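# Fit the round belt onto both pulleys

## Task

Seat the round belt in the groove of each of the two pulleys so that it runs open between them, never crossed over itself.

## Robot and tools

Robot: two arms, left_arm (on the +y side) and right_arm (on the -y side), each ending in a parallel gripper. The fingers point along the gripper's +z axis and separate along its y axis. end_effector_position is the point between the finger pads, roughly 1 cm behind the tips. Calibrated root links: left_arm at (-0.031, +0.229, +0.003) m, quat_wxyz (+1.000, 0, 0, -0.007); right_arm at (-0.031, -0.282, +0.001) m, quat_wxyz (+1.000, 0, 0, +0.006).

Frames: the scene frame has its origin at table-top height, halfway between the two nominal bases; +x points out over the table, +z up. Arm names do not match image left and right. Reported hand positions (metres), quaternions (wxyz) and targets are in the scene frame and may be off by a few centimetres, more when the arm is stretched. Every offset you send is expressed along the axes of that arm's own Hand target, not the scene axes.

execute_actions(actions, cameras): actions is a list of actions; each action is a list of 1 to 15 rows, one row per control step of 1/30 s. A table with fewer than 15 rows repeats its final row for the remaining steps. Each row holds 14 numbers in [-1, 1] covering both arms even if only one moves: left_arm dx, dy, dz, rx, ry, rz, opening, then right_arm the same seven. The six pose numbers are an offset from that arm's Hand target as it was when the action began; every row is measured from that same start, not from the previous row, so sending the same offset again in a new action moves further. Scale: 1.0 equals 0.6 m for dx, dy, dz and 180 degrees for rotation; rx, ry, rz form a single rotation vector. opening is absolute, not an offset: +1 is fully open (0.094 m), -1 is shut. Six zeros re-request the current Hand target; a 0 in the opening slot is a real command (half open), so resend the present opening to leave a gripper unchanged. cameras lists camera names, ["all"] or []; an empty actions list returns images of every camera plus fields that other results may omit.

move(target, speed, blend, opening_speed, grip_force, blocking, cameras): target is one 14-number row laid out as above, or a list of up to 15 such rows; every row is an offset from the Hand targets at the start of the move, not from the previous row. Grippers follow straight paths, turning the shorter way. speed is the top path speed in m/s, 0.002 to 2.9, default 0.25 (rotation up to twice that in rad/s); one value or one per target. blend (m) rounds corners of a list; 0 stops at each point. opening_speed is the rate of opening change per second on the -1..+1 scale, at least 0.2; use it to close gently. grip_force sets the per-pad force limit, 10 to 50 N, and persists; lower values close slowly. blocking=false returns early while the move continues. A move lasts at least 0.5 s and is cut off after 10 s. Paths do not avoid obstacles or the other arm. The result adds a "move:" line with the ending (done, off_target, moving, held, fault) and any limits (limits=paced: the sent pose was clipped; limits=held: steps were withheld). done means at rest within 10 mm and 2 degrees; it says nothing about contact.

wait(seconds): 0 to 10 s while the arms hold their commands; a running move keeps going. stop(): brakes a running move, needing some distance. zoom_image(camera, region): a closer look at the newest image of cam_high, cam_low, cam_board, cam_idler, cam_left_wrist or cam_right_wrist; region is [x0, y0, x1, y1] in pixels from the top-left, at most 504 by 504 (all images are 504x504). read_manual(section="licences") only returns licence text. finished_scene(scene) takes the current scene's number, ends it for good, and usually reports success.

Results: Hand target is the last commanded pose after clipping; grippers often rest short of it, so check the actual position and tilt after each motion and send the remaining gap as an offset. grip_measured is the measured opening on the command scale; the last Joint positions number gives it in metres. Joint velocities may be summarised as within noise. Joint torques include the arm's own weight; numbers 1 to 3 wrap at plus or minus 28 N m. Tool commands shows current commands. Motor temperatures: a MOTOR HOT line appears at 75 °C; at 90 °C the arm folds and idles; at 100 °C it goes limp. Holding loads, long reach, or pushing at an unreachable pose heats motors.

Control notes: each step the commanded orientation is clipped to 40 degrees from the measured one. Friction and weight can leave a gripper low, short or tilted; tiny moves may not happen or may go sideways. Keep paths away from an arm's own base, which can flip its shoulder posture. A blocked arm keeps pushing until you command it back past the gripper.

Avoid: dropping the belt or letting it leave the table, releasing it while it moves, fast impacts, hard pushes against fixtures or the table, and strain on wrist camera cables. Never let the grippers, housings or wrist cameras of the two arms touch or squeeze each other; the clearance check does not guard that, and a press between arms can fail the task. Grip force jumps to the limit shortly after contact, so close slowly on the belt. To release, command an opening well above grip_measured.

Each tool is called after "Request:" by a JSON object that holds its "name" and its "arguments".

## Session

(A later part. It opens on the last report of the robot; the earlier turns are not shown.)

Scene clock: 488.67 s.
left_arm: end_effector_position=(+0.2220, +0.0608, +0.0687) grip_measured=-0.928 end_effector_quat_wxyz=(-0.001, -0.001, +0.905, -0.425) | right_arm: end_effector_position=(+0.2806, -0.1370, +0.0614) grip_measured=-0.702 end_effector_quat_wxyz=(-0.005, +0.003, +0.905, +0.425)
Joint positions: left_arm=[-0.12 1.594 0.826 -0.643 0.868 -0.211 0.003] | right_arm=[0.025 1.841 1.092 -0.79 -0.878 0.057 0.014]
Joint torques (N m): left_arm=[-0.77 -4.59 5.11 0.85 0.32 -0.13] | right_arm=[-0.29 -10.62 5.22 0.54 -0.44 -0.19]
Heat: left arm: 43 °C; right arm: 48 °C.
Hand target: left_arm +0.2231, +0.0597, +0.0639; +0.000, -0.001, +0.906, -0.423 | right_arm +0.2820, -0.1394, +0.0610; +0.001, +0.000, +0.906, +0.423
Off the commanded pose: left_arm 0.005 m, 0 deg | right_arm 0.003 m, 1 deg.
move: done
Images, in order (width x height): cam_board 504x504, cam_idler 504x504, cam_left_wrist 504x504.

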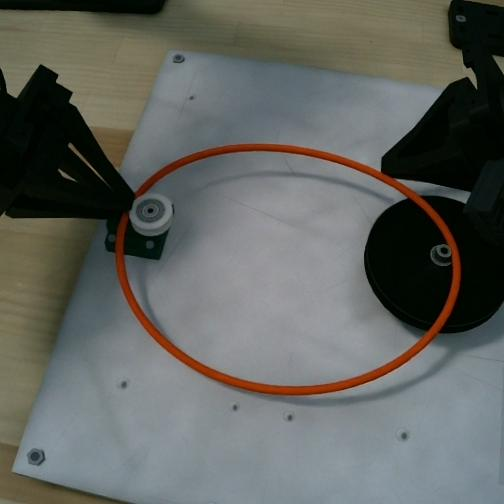

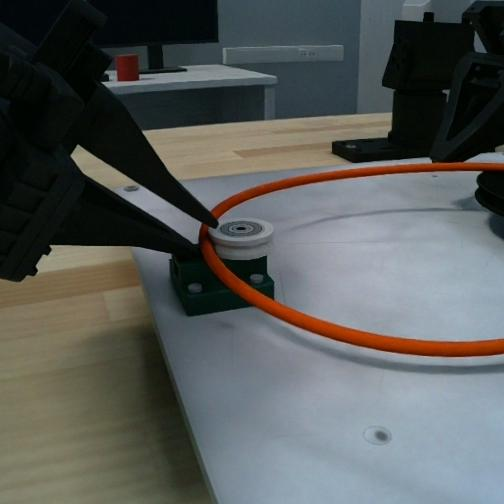

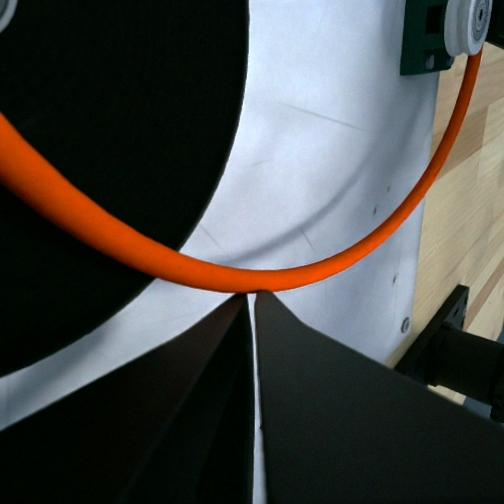

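Request:
{"name": "move", "arguments": {"target": [[0.017,0,-0.083,0,0,0,-0.93,0,0,0,0,0,0,-0.7],[-0.22,0.044,-0.224,0,0,0,-0.3,0,0,0,0,0,0,-0.7]], "speed": 0.15, "cameras": ["cam_high","cam_board","cam_left_wrist","cam_idler"]}}

Scene clock: 508.87 s.
left_arm: end_effector_position=(+0.3538, +0.1775, +0.1316) grip_measured=-0.302 end_effector_quat_wxyz=(+0.003, -0.004, +0.905, -0.426) | right_arm: end_effector_position=(+0.2806, -0.1370, +0.0614) grip_measured=-0.702 end_effector_quat_wxyz=(-0.005, +0.003, +0.905, +0.425)
Joint positions: left_arm=[0.226 2.123 1.779 -1.462 0.856 0.311 0.033] | right_arm=[0.025 1.841 1.092 -0.79 -0.878 0.057 0.014]
Joint torques (N m): left_arm=[0.06 -8.13 7.82 -0.26 0.3 0.09] | right_arm=[-0.06 -10.95 5.31 0.55 -0.43 -0.2]
Motor temperatures (°C): left_arm=[25 42 33 26 25 23 25] | right_arm=[24 48 31 26 26 22 24]
Heat: left arm: 42 °C; right arm: 48 °C.
Hand target: left_arm +0.3551, +0.1798, +0.1300; +0.000, +0.000, +0.906, -0.423 | right_arm +0.2820, -0.1394, +0.0610; +0.001, +0.000, +0.906, +0.423
Off the commanded pose: left_arm 0.003 m, 1 deg | right_arm 0.003 m, 1 deg.
move: done
Images, in order (width x height): cam_high 504x504, cam_board 504x504, cam_idler 504x504, cam_left_wrist 504x504.

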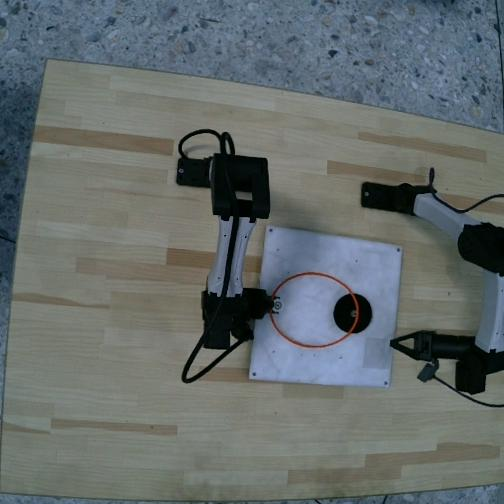

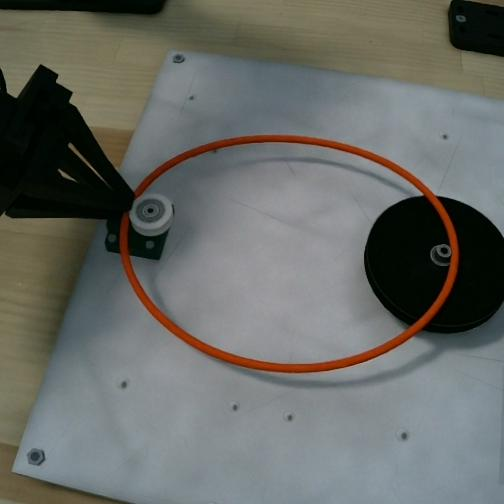

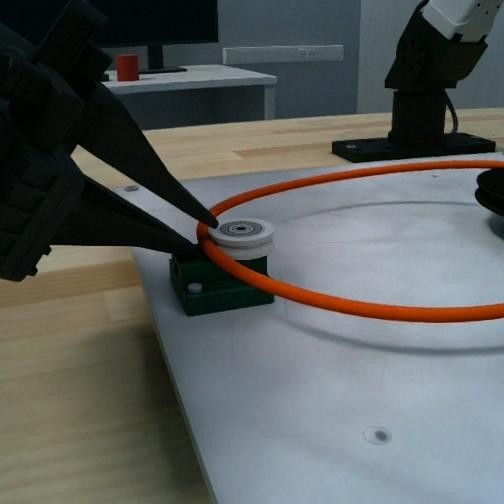

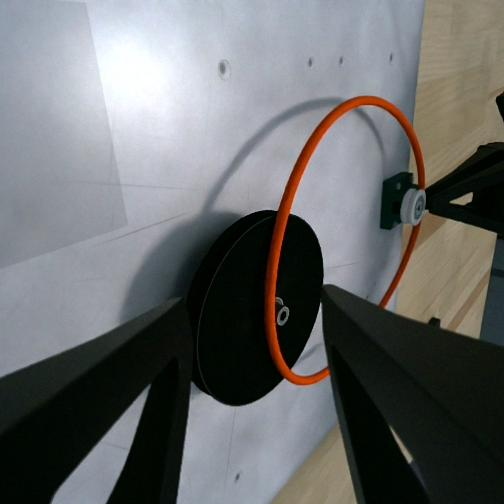

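Request:
{"name": "move", "arguments": {"target": [0.003,-0.048,0.171,0,0,0,-0.3,0,0,0,0,0,0,-0.7], "speed": 0.15, "cameras": ["cam_board","cam_left_wrist"]}}

Scene clock: 523.43 s.
left_arm: end_effector_position=(+0.3473, +0.0791, +0.0825) grip_measured=-0.302 end_effector_quat_wxyz=(-0.027, -0.009, +0.900, -0.435) | right_arm: end_effector_position=(+0.2806, -0.1370, +0.0614) grip_measured=-0.702 end_effector_quat_wxyz=(-0.005, +0.003, +0.905, +0.425)
Joint positions: left_arm=[-0.021 2.081 1.51 -1.02 0.902 -0.046 0.033] | right_arm=[0.025 1.841 1.092 -0.79 -0.878 0.057 0.014]
Joint torques (N m): left_arm=[-0.08 -11.45 4.97 0.66 0.13 -0.13] | right_arm=[-0.32 -10.51 5.19 0.52 -0.42 -0.16]
Heat: left arm: 46 °C; right arm: 48 °C.
Hand target: left_arm +0.3533, +0.0826, +0.0860; +0.000, -0.001, +0.906, -0.423 | right_arm +0.2820, -0.1394, +0.0610; +0.001, +0.000, +0.906, +0.423
Off the commanded pose: left_arm 0.008 m, 4 deg | right_arm 0.003 m, 1 deg.
move: off_target (left_arm)
Images, in order (width x height): cam_board 504x504, cam_left_wrist 504x504.

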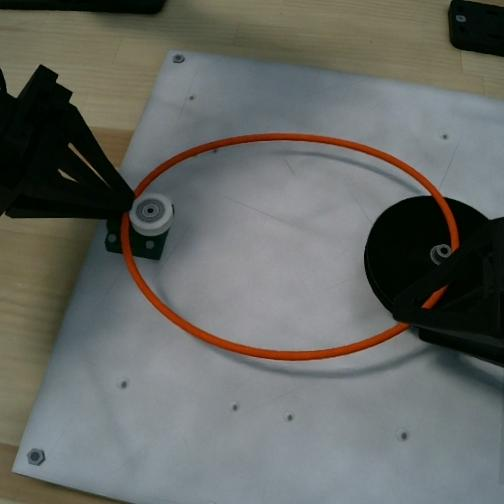

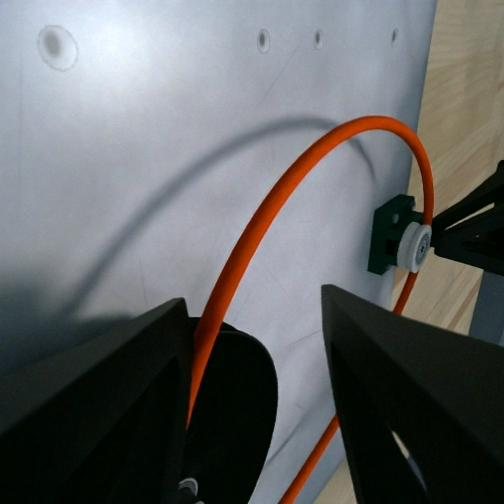

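Request:
{"name": "move", "arguments": {"target": [[-0.02,-0.019,-0.016,0,0,0,-0.3,0,0,0,0,0,0,-0.7],[-0.0178,-0.0105,0.023,0,0,0,-0.3,0,0,0,0,0,0,-0.7]], "speed": 0.1, "cameras": ["cam_board","cam_left_wrist"]}}

Request:
{"name": "zoom_image", "arguments": {"camera": "cam_board", "region": [340, 200, 504, 364]}}

Scene clock: 539.60 s.
left_arm: end_effector_position=(+0.3614, +0.0675, +0.0866) grip_measured=-0.302 end_effector_quat_wxyz=(-0.004, +0.001, +0.904, -0.427) | right_arm: end_effector_position=(+0.2806, -0.1370, +0.0614) grip_measured=-0.702 end_effector_quat_wxyz=(-0.005, +0.003, +0.905, +0.425)
Joint positions: left_arm=[-0.054 2.081 1.537 -0.955 0.88 -0.101 0.033] | right_arm=[0.025 1.841 1.092 -0.79 -0.878 0.057 0.014]
Joint torques (N m): left_arm=[-0.28 -9.01 5.65 0.67 0.29 -0.18] | right_arm=[-0.29 -10.54 5.03 0.55 -0.44 -0.17]
Motor temperatures (°C): left_arm=[25 48 34 25 25 23 25] | right_arm=[24 49 31 26 26 22 24]
Heat: left arm: 48 °C; right arm: 49 °C.
Hand target: left_arm +0.3640, +0.0680, +0.0821; +0.000, -0.001, +0.906, -0.423 | right_arm +0.2820, -0.1394, +0.0610; +0.001, +0.000, +0.906, +0.423
Off the commanded pose: left_arm 0.005 m, 1 deg | right_arm 0.003 m, 1 deg.
move: done
Images, in order (width x height): cam_board 504x504, cam_left_wrist 504x504.

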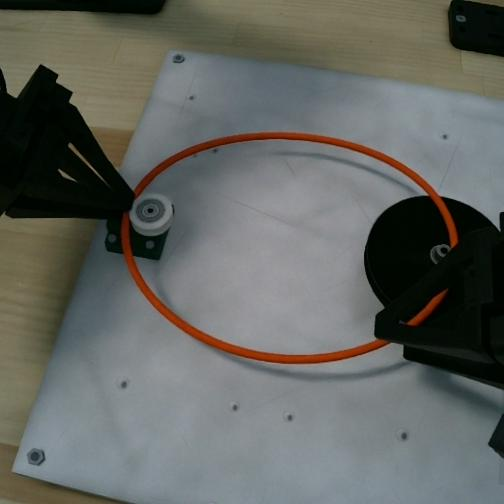

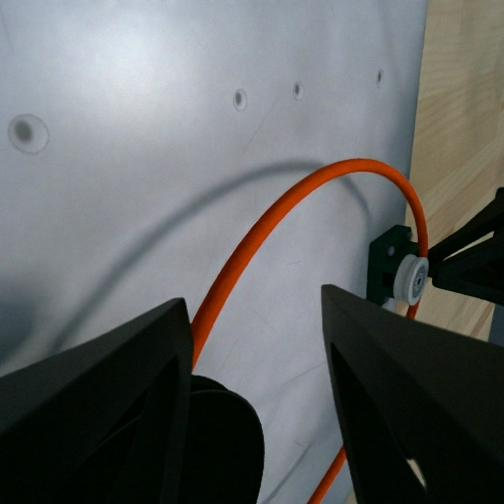

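Scaled by 3.073 from the camera's 504x504 image, which has a finer 720x720 frame.

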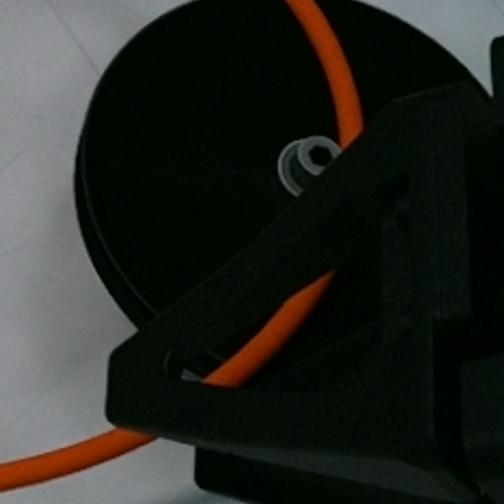

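Request:
{"name": "move", "arguments": {"target": [[0.003,0.0227,0,0,0,0,-0.3,0,0,0,0,0,0,-0.7],[0.003,0.0227,0.0278,0,0,0,-0.3,0,0,0,0,0,0,-0.7]], "speed": 0.08, "cameras": ["cam_board","cam_left_wrist"]}}

Request:
{"name": "zoom_image", "arguments": {"camera": "cam_board", "region": [340, 200, 504, 364]}}

Scene clock: 555.87 s.
left_arm: end_effector_position=(+0.3610, +0.0639, +0.0701) grip_measured=-0.302 end_effector_quat_wxyz=(+0.002, +0.003, +0.904, -0.428) | right_arm: end_effector_position=(+0.2806, -0.1370, +0.0614) grip_measured=-0.702 end_effector_quat_wxyz=(-0.005, +0.003, +0.905, +0.425)
Joint positions: left_arm=[-0.064 2.09 1.48 -0.864 0.88 -0.118 0.033] | right_arm=[0.025 1.841 1.092 -0.79 -0.878 0.057 0.014]
Joint torques (N m): left_arm=[-0.46 -8.08 5.34 0.71 0.28 -0.15] | right_arm=[-0.29 -10.62 5.01 0.54 -0.42 -0.14]
Heat: left arm: 48 °C; right arm: 49 °C.
Hand target: left_arm +0.3622, +0.0639, +0.0608; +0.000, -0.001, +0.906, -0.423 | right_arm +0.2820, -0.1394, +0.0610; +0.001, +0.000, +0.906, +0.423
Off the commanded pose: left_arm 0.009 m, 1 deg | right_arm 0.003 m, 1 deg.
move: done
Images, in order (width x height): cam_board 504x504, cam_left_wrist 504x504.

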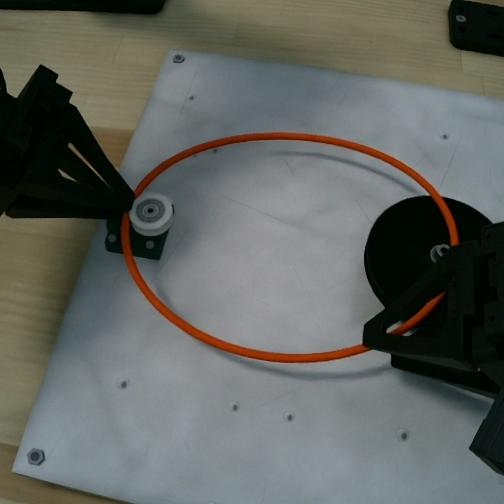

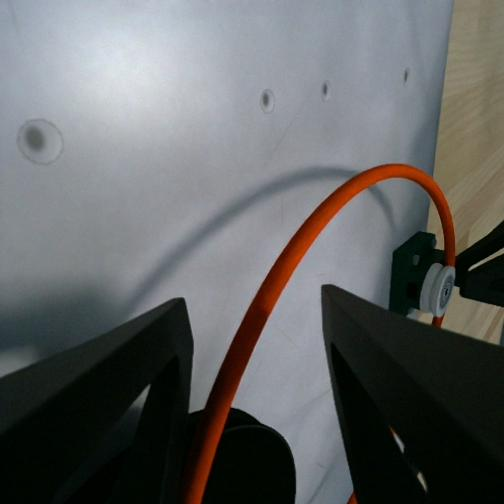

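Scaled by 3.073 from the camera's 504x504 image, which has a finer 720x720 frame.

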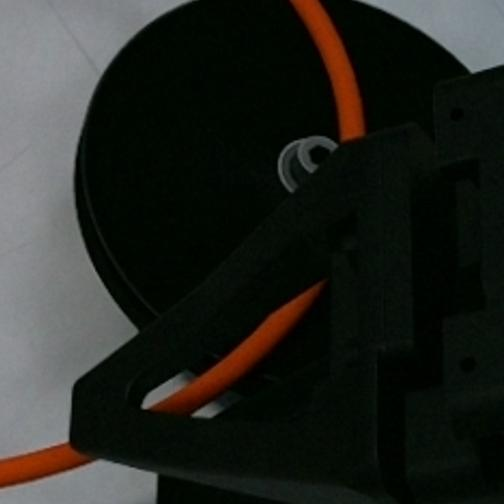

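Request:
{"name": "move", "arguments": {"target": [[0,0,0,0,0,0,-0.93,0,0,0,0,0,0,-0.7]], "opening_speed": 0.6, "cameras": ["cam_board","cam_left_wrist","cam_high"]}}

Request:
{"name": "zoom_image", "arguments": {"camera": "cam_board", "region": [340, 200, 504, 364]}}

Scene clock: 563.73 s.
left_arm: end_effector_position=(+0.3613, +0.0640, +0.0700) grip_measured=-0.928 end_effector_quat_wxyz=(+0.002, +0.002, +0.904, -0.427) | right_arm: end_effector_position=(+0.2806, -0.1370, +0.0614) grip_measured=-0.702 end_effector_quat_wxyz=(-0.005, +0.003, +0.905, +0.425)
Joint positions: left_arm=[-0.064 2.09 1.48 -0.863 0.879 -0.119 0.003] | right_arm=[0.025 1.841 1.092 -0.79 -0.878 0.057 0.014]
Joint torques (N m): left_arm=[-0.42 -8.08 5.27 0.69 0.3 -0.14] | right_arm=[-0.32 -10.71 5.15 0.54 -0.44 -0.13]
Heat: left arm: 50 °C; right arm: 49 °C.
Hand target: left_arm +0.3622, +0.0639, +0.0608; +0.000, -0.001, +0.906, -0.423 | right_arm +0.2820, -0.1394, +0.0610; +0.001, +0.000, +0.906, +0.423
Off the commanded pose: left_arm 0.009 m, 1 deg | right_arm 0.003 m, 1 deg.
move: done
Images, in order (width x height): cam_high 504x504, cam_board 504x504, cam_left_wrist 504x504.

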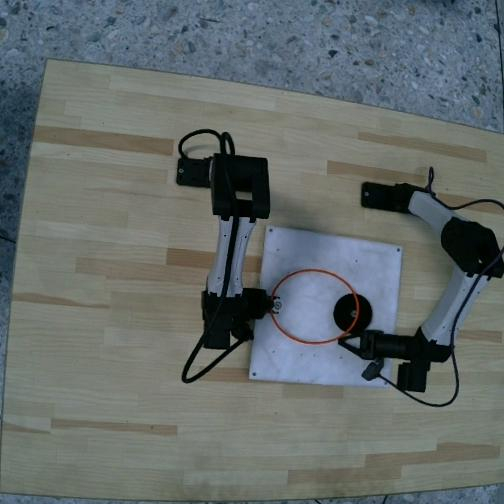

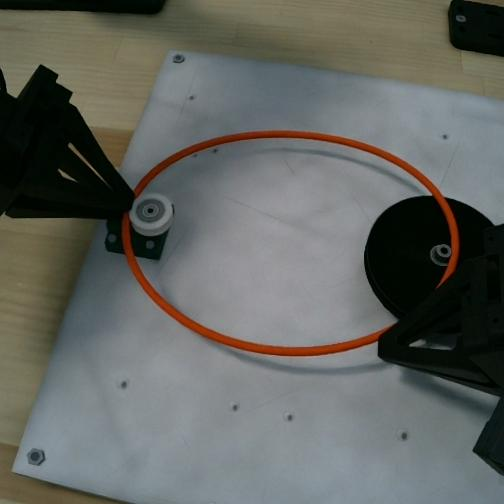

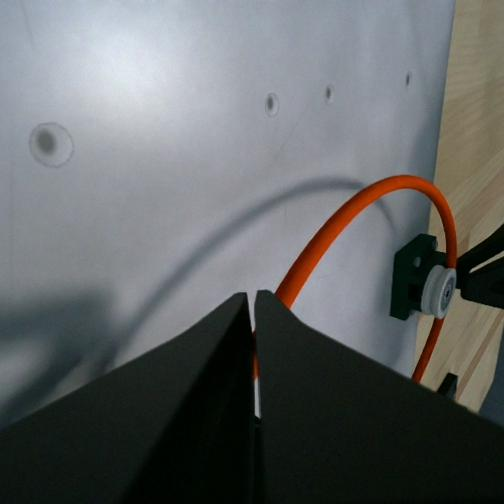

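Scaled by 3.073 from the camera's 504x504 image, which has a finer 720x720 frame.

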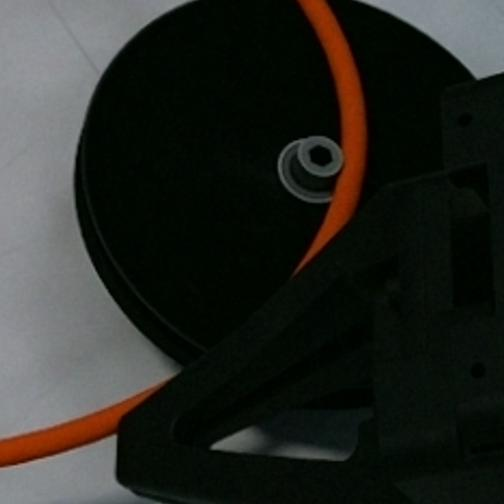

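Request:
{"name": "move", "arguments": {"target": [[0,0,0,0,0,0,-0.98,0,0,0,0,0,0,-0.7]], "cameras": ["cam_left_wrist"]}}

Request:
{"name": "zoom_image", "arguments": {"camera": "cam_left_wrist", "region": [170, 240, 350, 420]}}

Scene clock: 570.53 s.
left_arm: end_effector_position=(+0.3613, +0.0640, +0.0700) grip_measured=-0.978 end_effector_quat_wxyz=(+0.002, +0.002, +0.904, -0.427) | right_arm: end_effector_position=(+0.2806, -0.1370, +0.0614) grip_measured=-0.702 end_effector_quat_wxyz=(-0.005, +0.003, +0.905, +0.425)
Joint positions: left_arm=[-0.064 2.09 1.48 -0.863 0.879 -0.119 0.001] | right_arm=[0.025 1.841 1.092 -0.79 -0.878 0.057 0.014]
Joint torques (N m): left_arm=[-0.43 -8.08 5.29 0.72 0.31 -0.14] | right_arm=[-0.38 -10.54 5.14 0.56 -0.42 -0.11]
Heat: left arm: 51 °C; right arm: 49 °C.
Hand target: left_arm +0.3622, +0.0639, +0.0608; +0.000, -0.001, +0.906, -0.423 | right_arm +0.2820, -0.1394, +0.0610; +0.001, +0.000, +0.906, +0.423
Off the commanded pose: left_arm 0.009 m, 1 deg | right_arm 0.003 m, 1 deg.
move: done
Images, in order (width x height): cam_left_wrist 504x504.

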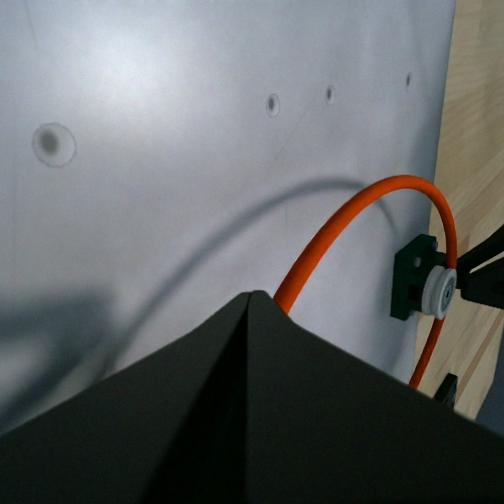

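Scaled by 2.800 from the camera's 504x504 image, which has a finer 720x720 frame.

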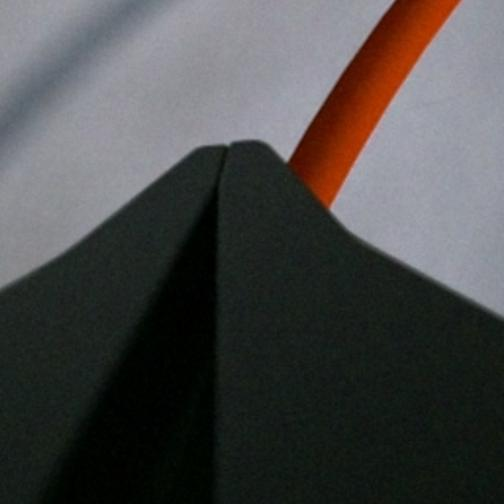

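Request:
{"name": "move", "arguments": {"target": [[0,0,-0.025,0,0,0,-0.98,0,0,0,0,0,0,-0.7],[0,0,-0.025,0,0,0,-0.3,0,0,0,0,0,0,-0.7],[0,-0.004,0.025,0,0,0,-0.3,0,0,0,0,0,0,-0.7]], "speed": 0.08, "cameras": ["cam_board","cam_left_wrist"]}}

Request:
{"name": "zoom_image", "arguments": {"camera": "cam_board", "region": [340, 200, 504, 364]}}

Scene clock: 590.30 s.
left_arm: end_effector_position=(+0.3635, +0.0508, +0.0656) grip_measured=-0.302 end_effector_quat_wxyz=(+0.009, +0.006, +0.903, -0.429) | right_arm: end_effector_position=(+0.2806, -0.1370, +0.0614) grip_measured=-0.702 end_effector_quat_wxyz=(-0.005, +0.003, +0.905, +0.425)
Joint positions: left_arm=[-0.095 2.09 1.456 -0.785 0.878 -0.169 0.033] | right_arm=[0.025 1.841 1.092 -0.79 -0.878 0.057 0.014]
Joint torques (N m): left_arm=[-0.53 -7.57 5.24 0.72 0.27 -0.14] | right_arm=[-0.44 -10.62 5.19 0.53 -0.41 -0.18]
Heat: left arm: 52 °C; right arm: 49 °C.
Hand target: left_arm +0.3622, +0.0509, +0.0530; +0.000, +0.000, +0.906, -0.423 | right_arm +0.2820, -0.1394, +0.0610; +0.001, +0.000, +0.906, +0.423
Off the commanded pose: left_arm 0.013 m, 2 deg | right_arm 0.003 m, 1 deg.
move: off_target (left_arm)
Images, in order (width x height): cam_board 504x504, cam_left_wrist 504x504.

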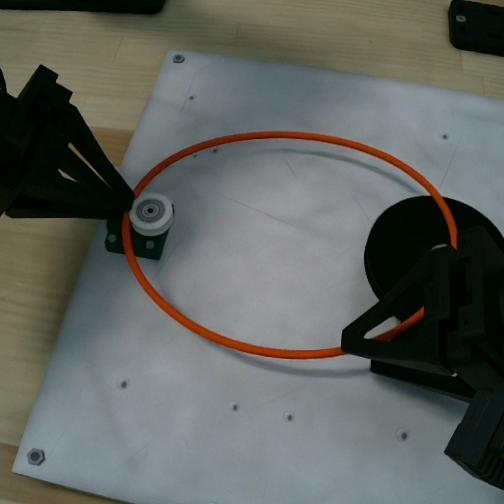

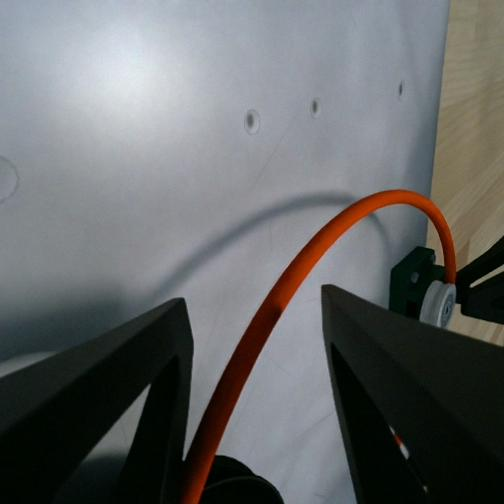

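Scaled by 3.073 from the camera's 504x504 image, which has a finer 720x720 frame.

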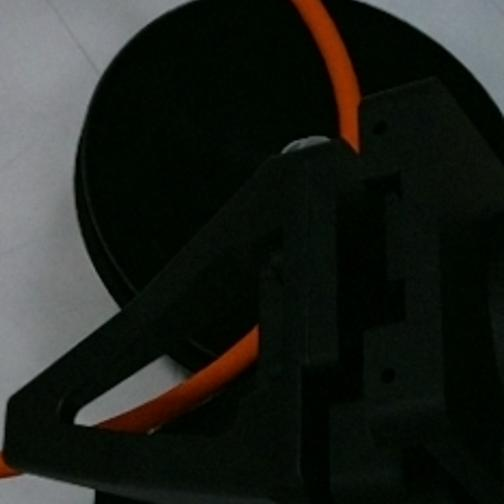

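Request:
{"name": "move", "arguments": {"target": [[0,-0.004,0.027,0,0,0,-0.3,0,0,0,0,0,0,-0.7]], "speed": 0.08, "cameras": ["cam_board","cam_left_wrist"]}}

Request:
{"name": "zoom_image", "arguments": {"camera": "cam_board", "region": [300, 200, 464, 364]}}

Scene clock: 603.60 s.
left_arm: end_effector_position=(+0.3666, +0.0367, +0.0624) grip_measured=-0.302 end_effector_quat_wxyz=(+0.016, +0.007, +0.901, -0.434) | right_arm: end_effector_position=(+0.2806, -0.1370, +0.0614) grip_measured=-0.702 end_effector_quat_wxyz=(-0.005, +0.003, +0.905, +0.425)
Joint positions: left_arm=[-0.128 2.094 1.439 -0.708 0.88 -0.225 0.033] | right_arm=[0.025 1.841 1.092 -0.79 -0.878 0.057 0.014]
Joint torques (N m): left_arm=[-0.87 -7.23 4.67 0.77 0.19 -0.11] | right_arm=[-0.4 -10.61 4.98 0.53 -0.4 -0.2]
Heat: left arm: 52 °C; right arm: 49 °C.
Hand target: left_arm +0.3622, +0.0369, +0.0444; +0.000, -0.001, +0.906, -0.423 | right_arm +0.2820, -0.1394, +0.0610; +0.001, +0.000, +0.906, +0.423
Off the commanded pose: left_arm 0.019 m, 2 deg | right_arm 0.003 m, 1 deg.
move: off_target (left_arm)
Images, in order (width x height): cam_board 504x504, cam_left_wrist 504x504.

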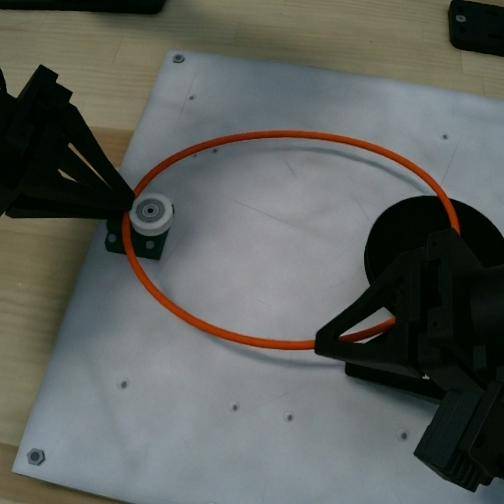

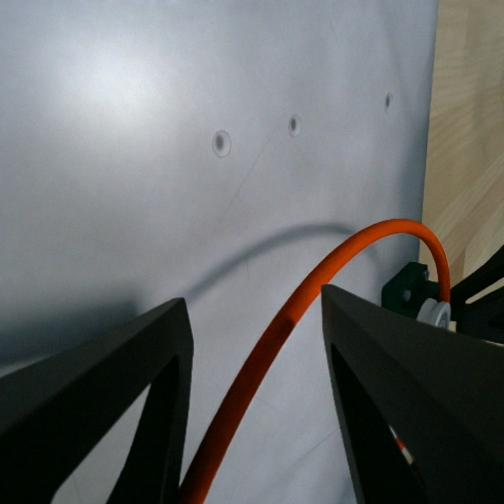

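Scaled by 3.073 from the camera's 504x504 image, which has a finer 720x720 frame.

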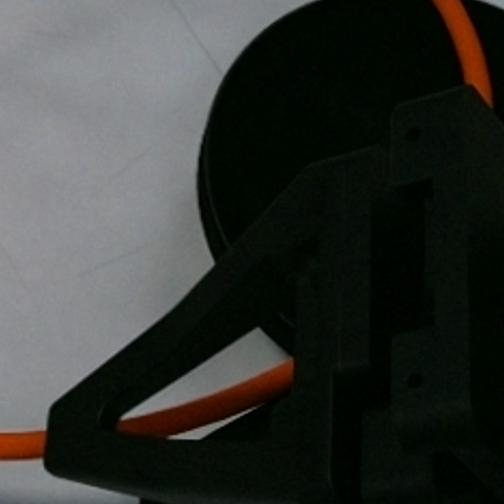

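Request:
{"name": "move", "arguments": {"target": [[0,0,0,0,0,0,-0.93,0,0,0,0,0,0,-0.7]], "opening_speed": 0.6, "cameras": ["cam_board","cam_left_wrist"]}}

Request:
{"name": "zoom_image", "arguments": {"camera": "cam_board", "region": [300, 200, 464, 364]}}

Scene clock: 615.13 s.
left_arm: end_effector_position=(+0.3648, +0.0352, +0.0581) grip_measured=-0.927 end_effector_quat_wxyz=(+0.007, +0.002, +0.898, -0.440) | right_arm: end_effector_position=(+0.2806, -0.1370, +0.0614) grip_measured=-0.702 end_effector_quat_wxyz=(-0.005, +0.003, +0.905, +0.425)
Joint positions: left_arm=[-0.128 2.106 1.433 -0.7 0.895 -0.234 0.003] | right_arm=[0.025 1.841 1.092 -0.79 -0.878 0.057 0.014]
Joint torques (N m): left_arm=[-0.77 -8.13 5.29 0.69 0.04 -0.01] | right_arm=[-0.23 -10.81 5.24 0.54 -0.44 -0.15]
Heat: left arm: 51 °C; right arm: 49 °C.
Hand target: left_arm +0.3622, +0.0369, +0.0444; +0.000, -0.001, +0.906, -0.423 | right_arm +0.2820, -0.1394, +0.0610; +0.001, +0.000, +0.906, +0.423
Off the commanded pose: left_arm 0.014 m, 2 deg | right_arm 0.003 m, 1 deg.
move: off_target (left_arm)
Images, in order (width x height): cam_board 504x504, cam_left_wrist 504x504.

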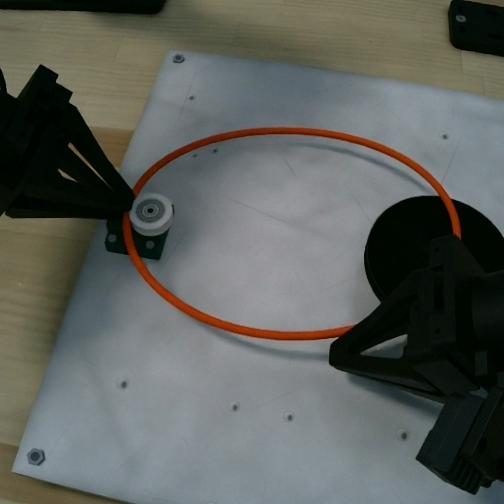

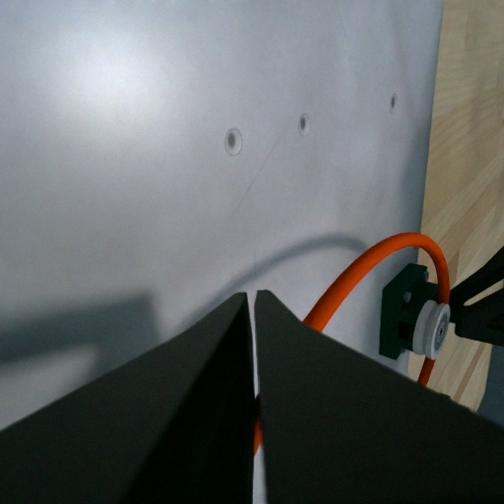

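Scaled by 3.073 from the camera's 504x504 image, which has a finer 720x720 frame.

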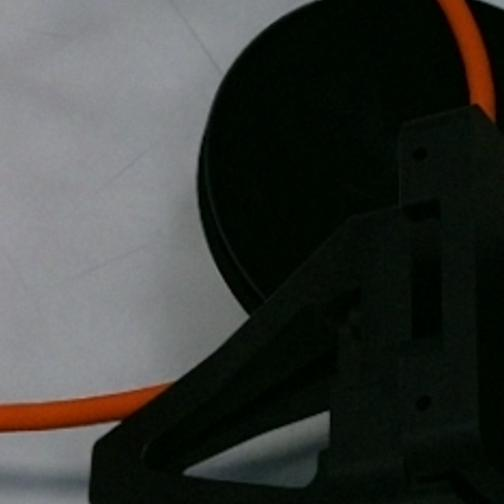

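Request:
{"name": "move", "arguments": {"target": [[0,0,-0.05,0,0,0,-0.93,0,0,0,0,0,0,-0.7],[0,-0.015,-0.05,0,0,0,-0.3,0,0,0,0,0,0,-0.7],[0.02,-0.015,-0.05,0,0,0,-0.3,0,0,0,0,0,0,-0.7],[0.02,-0.005,-0.01,0,0,0,-0.3,0,0,0,0,0,0,-0.7]], "speed": 0.1, "cameras": ["cam_board","cam_left_wrist"]}}

Request:
{"name": "zoom_image", "arguments": {"camera": "cam_board", "region": [300, 200, 464, 364]}}

Scene clock: 630.10 s.
left_arm: end_effector_position=(+0.3569, +0.0319, +0.0668) grip_measured=-0.302 end_effector_quat_wxyz=(+0.009, +0.011, +0.891, -0.454) | right_arm: end_effector_position=(+0.2806, -0.1370, +0.0614) grip_measured=-0.702 end_effector_quat_wxyz=(-0.005, +0.003, +0.905, +0.425)
Joint positions: left_arm=[-0.13 2.073 1.399 -0.69 0.927 -0.223 0.033] | right_arm=[0.025 1.841 1.092 -0.79 -0.878 0.057 0.014]
Joint torques (N m): left_arm=[-0.21 -9.33 3.67 0.59 -0.29 -0.04] | right_arm=[-0.43 -10.73 5.05 0.54 -0.47 -0.13]
Heat: left arm: 52 °C; right arm: 49 °C.
Hand target: left_arm +0.3503, +0.0397, +0.0507; +0.000, +0.000, +0.906, -0.423 | right_arm +0.2820, -0.1394, +0.0610; +0.001, +0.000, +0.906, +0.423
Off the commanded pose: left_arm 0.019 m, 4 deg | right_arm 0.003 m, 1 deg.
move: off_target (left_arm); target 2's new opening was sent with left_arm's hand 0.012 m and 1 deg from that target
Images, in order (width x height): cam_board 504x504, cam_left_wrist 504x504.

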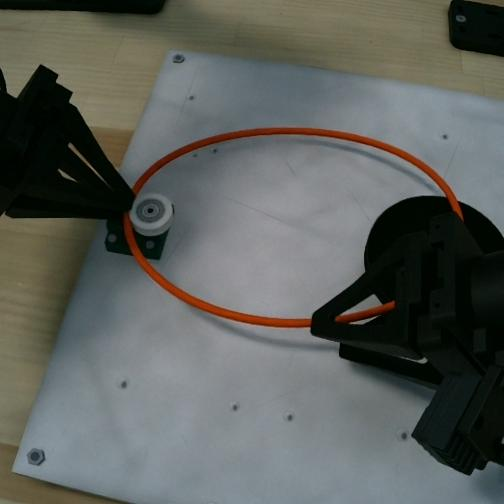

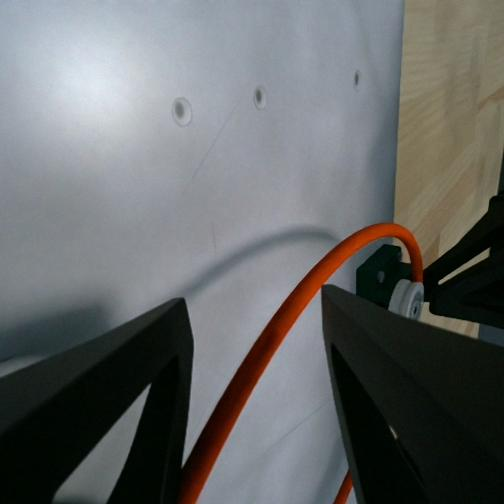

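Scaled by 3.073 from the camera's 504x504 image, which has a finer 720x720 frame.

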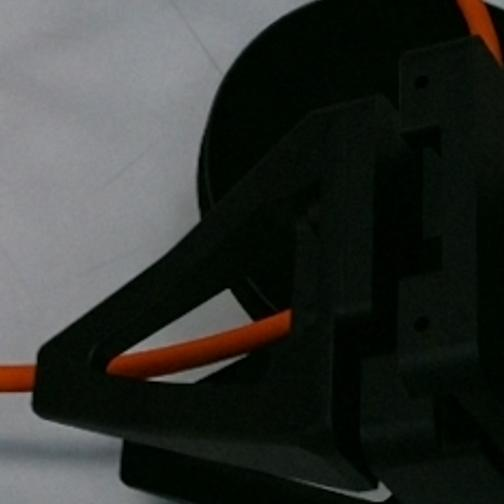

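Request:
{"name": "move", "arguments": {"target": [[0,0,-0.13,0,0,0,-0.3,0,0,0,0,0,0,-0.7],[0.317,0.012,-0.273,0,-0.19,-0.16,-0.3,0,0,0,0,0,0,-0.7]], "speed": 0.18, "blend": [0.02,0], "cameras": ["all"]}}

Scene clock: 663.00 s.
left_arm: end_effector_position=(+0.1623, +0.1685, +0.1525) grip_measured=-0.302 end_effector_quat_wxyz=(+0.163, -0.342, +0.837, -0.395) | right_arm: end_effector_position=(+0.2806, -0.1370, +0.0614) grip_measured=-0.702 end_effector_quat_wxyz=(-0.005, +0.003, +0.905, +0.425)
Joint positions: left_arm=[0.354 0.722 0.634 -1.005 0.774 -0.633 0.033] | right_arm=[0.025 1.841 1.092 -0.79 -0.878 0.057 0.014]
Joint torques (N m): left_arm=[0.4 -0.65 6.86 1.03 0.21 0.03] | right_arm=[-0.4 -10.73 5.14 0.57 -0.42 -0.16]
Motor temperatures (°C): left_arm=[25 55 33 25 25 23 25] | right_arm=[24 50 31 26 26 22 23]
Heat: left arm: 55 °C; right arm: 50 °C.
Hand target: left_arm +0.1600, +0.1696, +0.1506; +0.160, -0.345, +0.838, -0.391 | right_arm +0.2820, -0.1394, +0.0610; +0.001, +0.000, +0.906, +0.423
Off the commanded pose: left_arm 0.003 m, 1 deg | right_arm 0.003 m, 1 deg.
move: done

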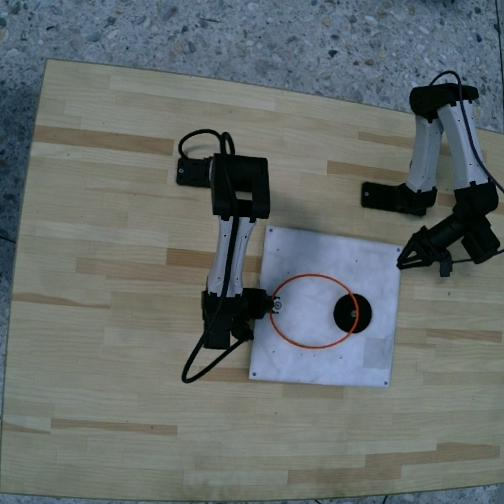

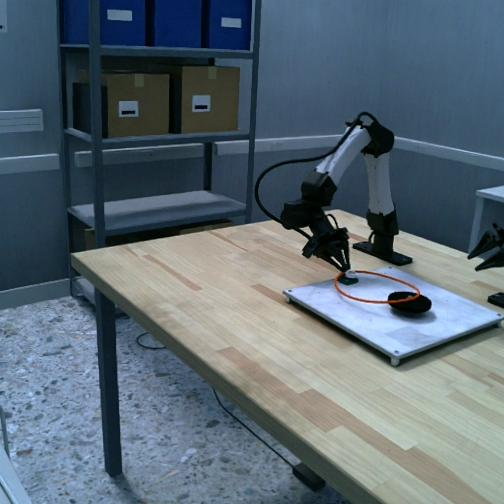

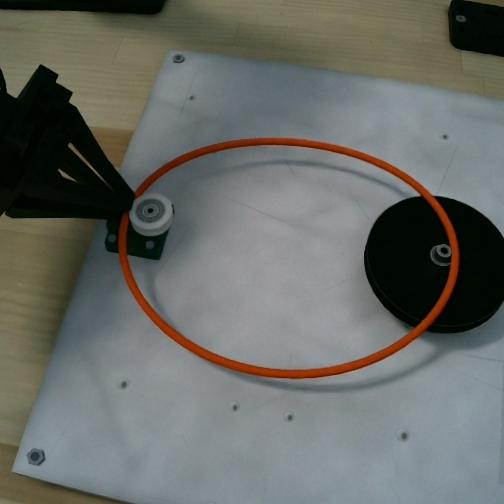

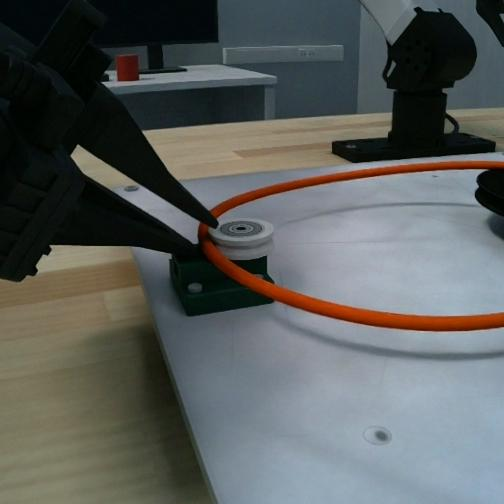

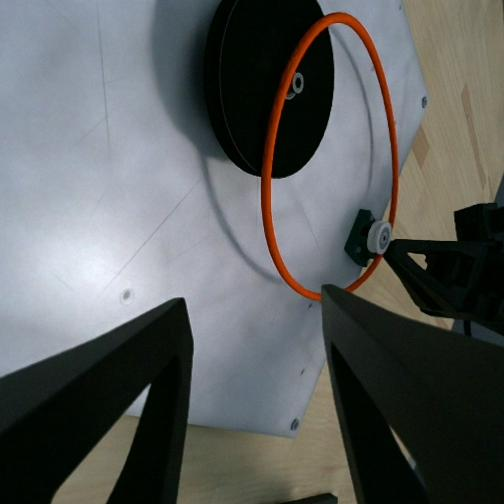

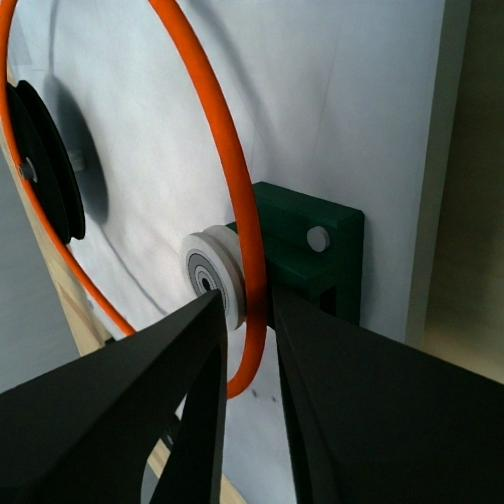

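Request:
{"name": "move", "arguments": {"target": [[0.049,-0.006,0.19,0,0,0,-0.3,0,0,0,0,0,0,-0.7]], "speed": 0.15, "cameras": ["cam_board","cam_left_wrist"]}}

Scene clock: 680.23 s.
left_arm: end_effector_position=(+0.1987, +0.0852, +0.0804) grip_measured=-0.302 end_effector_quat_wxyz=(+0.152, -0.343, +0.841, -0.390) | right_arm: end_effector_position=(+0.2806, -0.1370, +0.0614) grip_measured=-0.702 end_effector_quat_wxyz=(-0.005, +0.003, +0.905, +0.425)
Joint positions: left_arm=[-0.317 0.886 0.34 -0.22 0.359 -1.26 0.033] | right_arm=[0.025 1.841 1.092 -0.79 -0.878 0.057 0.014]
Joint torques (N m): left_arm=[-0.84 -1.05 6.52 1.9 -0.12 -0.17] | right_arm=[-0.28 -10.51 5.09 0.5 -0.4 -0.13]
Motor temperatures (°C): left_arm=[25 47 34 27 25 23 25] | right_arm=[24 50 31 26 26 22 23]
Heat: left arm: 47 °C; right arm: 50 °C.
Hand target: left_arm +0.2021, +0.0852, +0.0800; +0.160, -0.346, +0.838, -0.391 | right_arm +0.2820, -0.1394, +0.0610; +0.001, +0.000, +0.906, +0.423
Off the commanded pose: left_arm 0.003 m, 1 deg | right_arm 0.003 m, 1 deg.
move: done
Images, in order (width x height): cam_board 504x504, cam_left_wrist 504x504.

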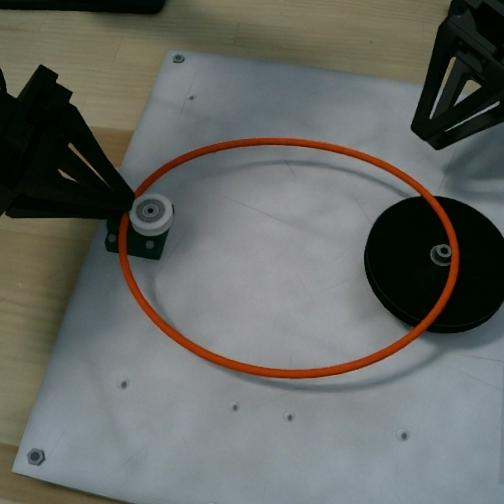

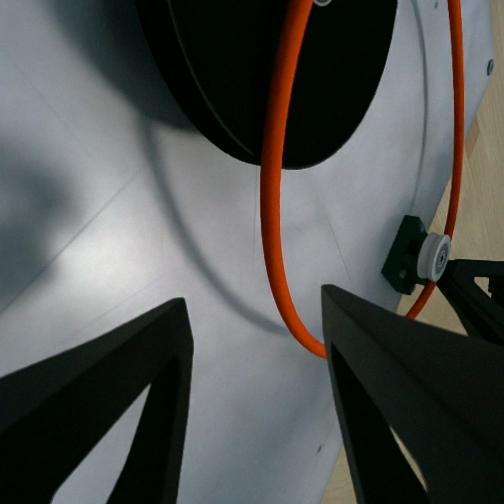

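Request:
{"name": "move", "arguments": {"target": [[0,-0.006,0.068,0,0,0,-0.3,0,0,0,0,0,0,-0.7]], "speed": 0.1, "cameras": ["cam_board","cam_left_wrist"]}}

Request:
{"name": "zoom_image", "arguments": {"camera": "cam_board", "region": [340, 100, 504, 264]}}

Scene clock: 697.20 s.
left_arm: end_effector_position=(+0.2216, +0.0618, +0.0556) grip_measured=-0.302 end_effector_quat_wxyz=(+0.150, -0.343, +0.842, -0.389) | right_arm: end_effector_position=(+0.2806, -0.1370, +0.0614) grip_measured=-0.702 end_effector_quat_wxyz=(-0.005, +0.003, +0.905, +0.425)
Joint positions: left_arm=[-0.4 1.148 0.332 0.064 0.3 -1.32 0.033] | right_arm=[0.025 1.841 1.092 -0.79 -0.878 0.057 0.014]
Joint torques (N m): left_arm=[-0.8 -2.13 6.35 1.94 -0.18 -0.16] | right_arm=[-0.31 -10.65 4.92 0.53 -0.43 -0.1]
Heat: left arm: 43 °C; right arm: 50 °C.
Hand target: left_arm +0.2256, +0.0613, +0.0565; +0.160, -0.346, +0.838, -0.391 | right_arm +0.2820, -0.1394, +0.0610; +0.001, +0.000, +0.906, +0.423
Off the commanded pose: left_arm 0.004 m, 1 deg | right_arm 0.003 m, 1 deg.
move: done
Images, in order (width x height): cam_board 504x504, cam_left_wrist 504x504.

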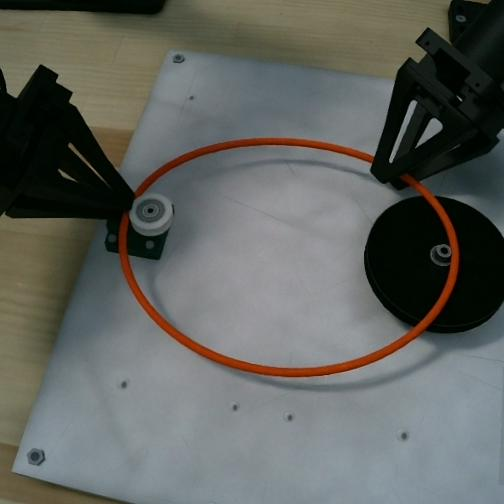

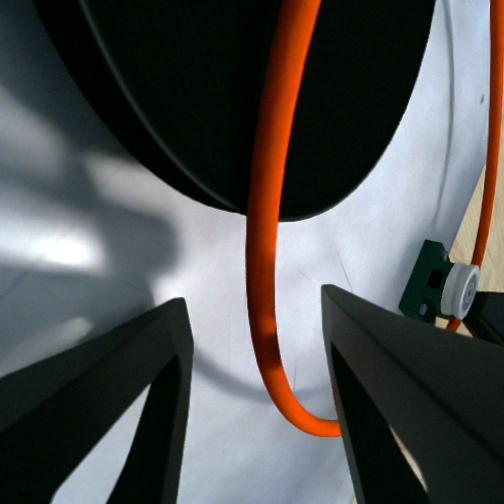

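Scaled by 3.073 from the camera's 504x504 image, which has a finer 720x720 frame.

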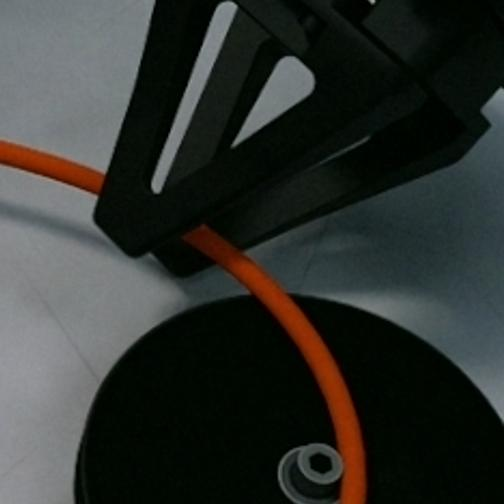

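Perfect crossing. Close.

Request:
{"name": "move", "arguments": {"target": [[0,0,0,0,0,0,-0.95,0,0,0,0,0,0,-0.7]], "opening_speed": 0.6, "cameras": ["cam_left_wrist","cam_board","cam_idler"]}}

Scene clock: 710.00 s.
left_arm: end_effector_position=(+0.2223, +0.0615, +0.0564) grip_measured=-0.900 end_effector_quat_wxyz=(+0.152, -0.343, +0.841, -0.390) | right_arm: end_effector_position=(+0.2806, -0.1370, +0.0614) grip_measured=-0.702 end_effector_quat_wxyz=(-0.005, +0.003, +0.905, +0.425)
Joint positions: left_arm=[-0.4 1.148 0.332 0.068 0.3 -1.321 0.005] | right_arm=[0.025 1.841 1.092 -0.79 -0.878 0.057 0.014]
Joint torques (N m): left_arm=[-0.84 -2.11 6.34 1.91 -0.17 -0.15] | right_arm=[-0.34 -10.69 5.14 0.51 -0.42 -0.18]
Motor temperatures (°C): left_arm=[25 41 35 33 25 23 25] | right_arm=[24 50 31 26 26 22 23]
Heat: left arm: 41 °C; right arm: 50 °C.
Hand target: left_arm +0.2256, +0.0613, +0.0565; +0.160, -0.346, +0.838, -0.391 | right_arm +0.2820, -0.1394, +0.0610; +0.001, +0.000, +0.906, +0.423
Off the commanded pose: left_arm 0.003 m, 1 deg | right_arm 0.003 m, 1 deg.
move: done
Images, in order (width x height): cam_board 504x504, cam_idler 504x504, cam_left_wrist 504x504.

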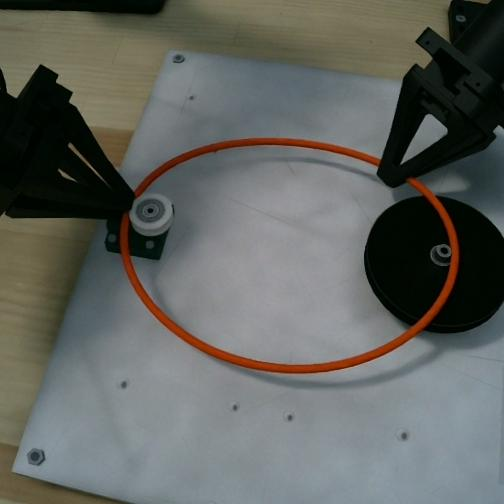

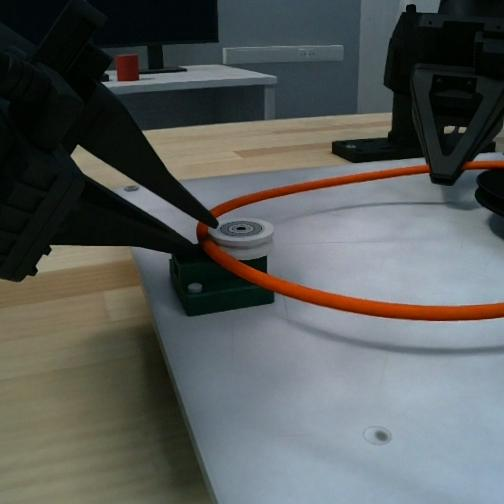

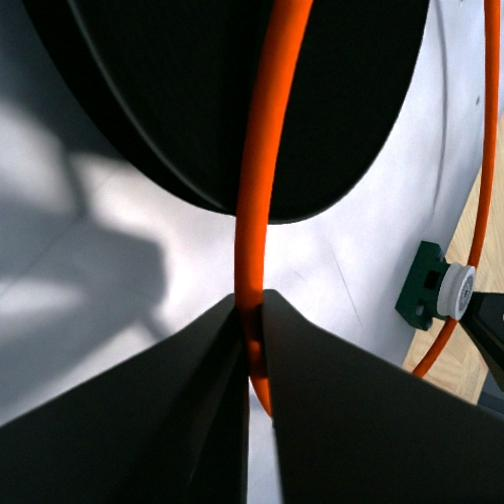

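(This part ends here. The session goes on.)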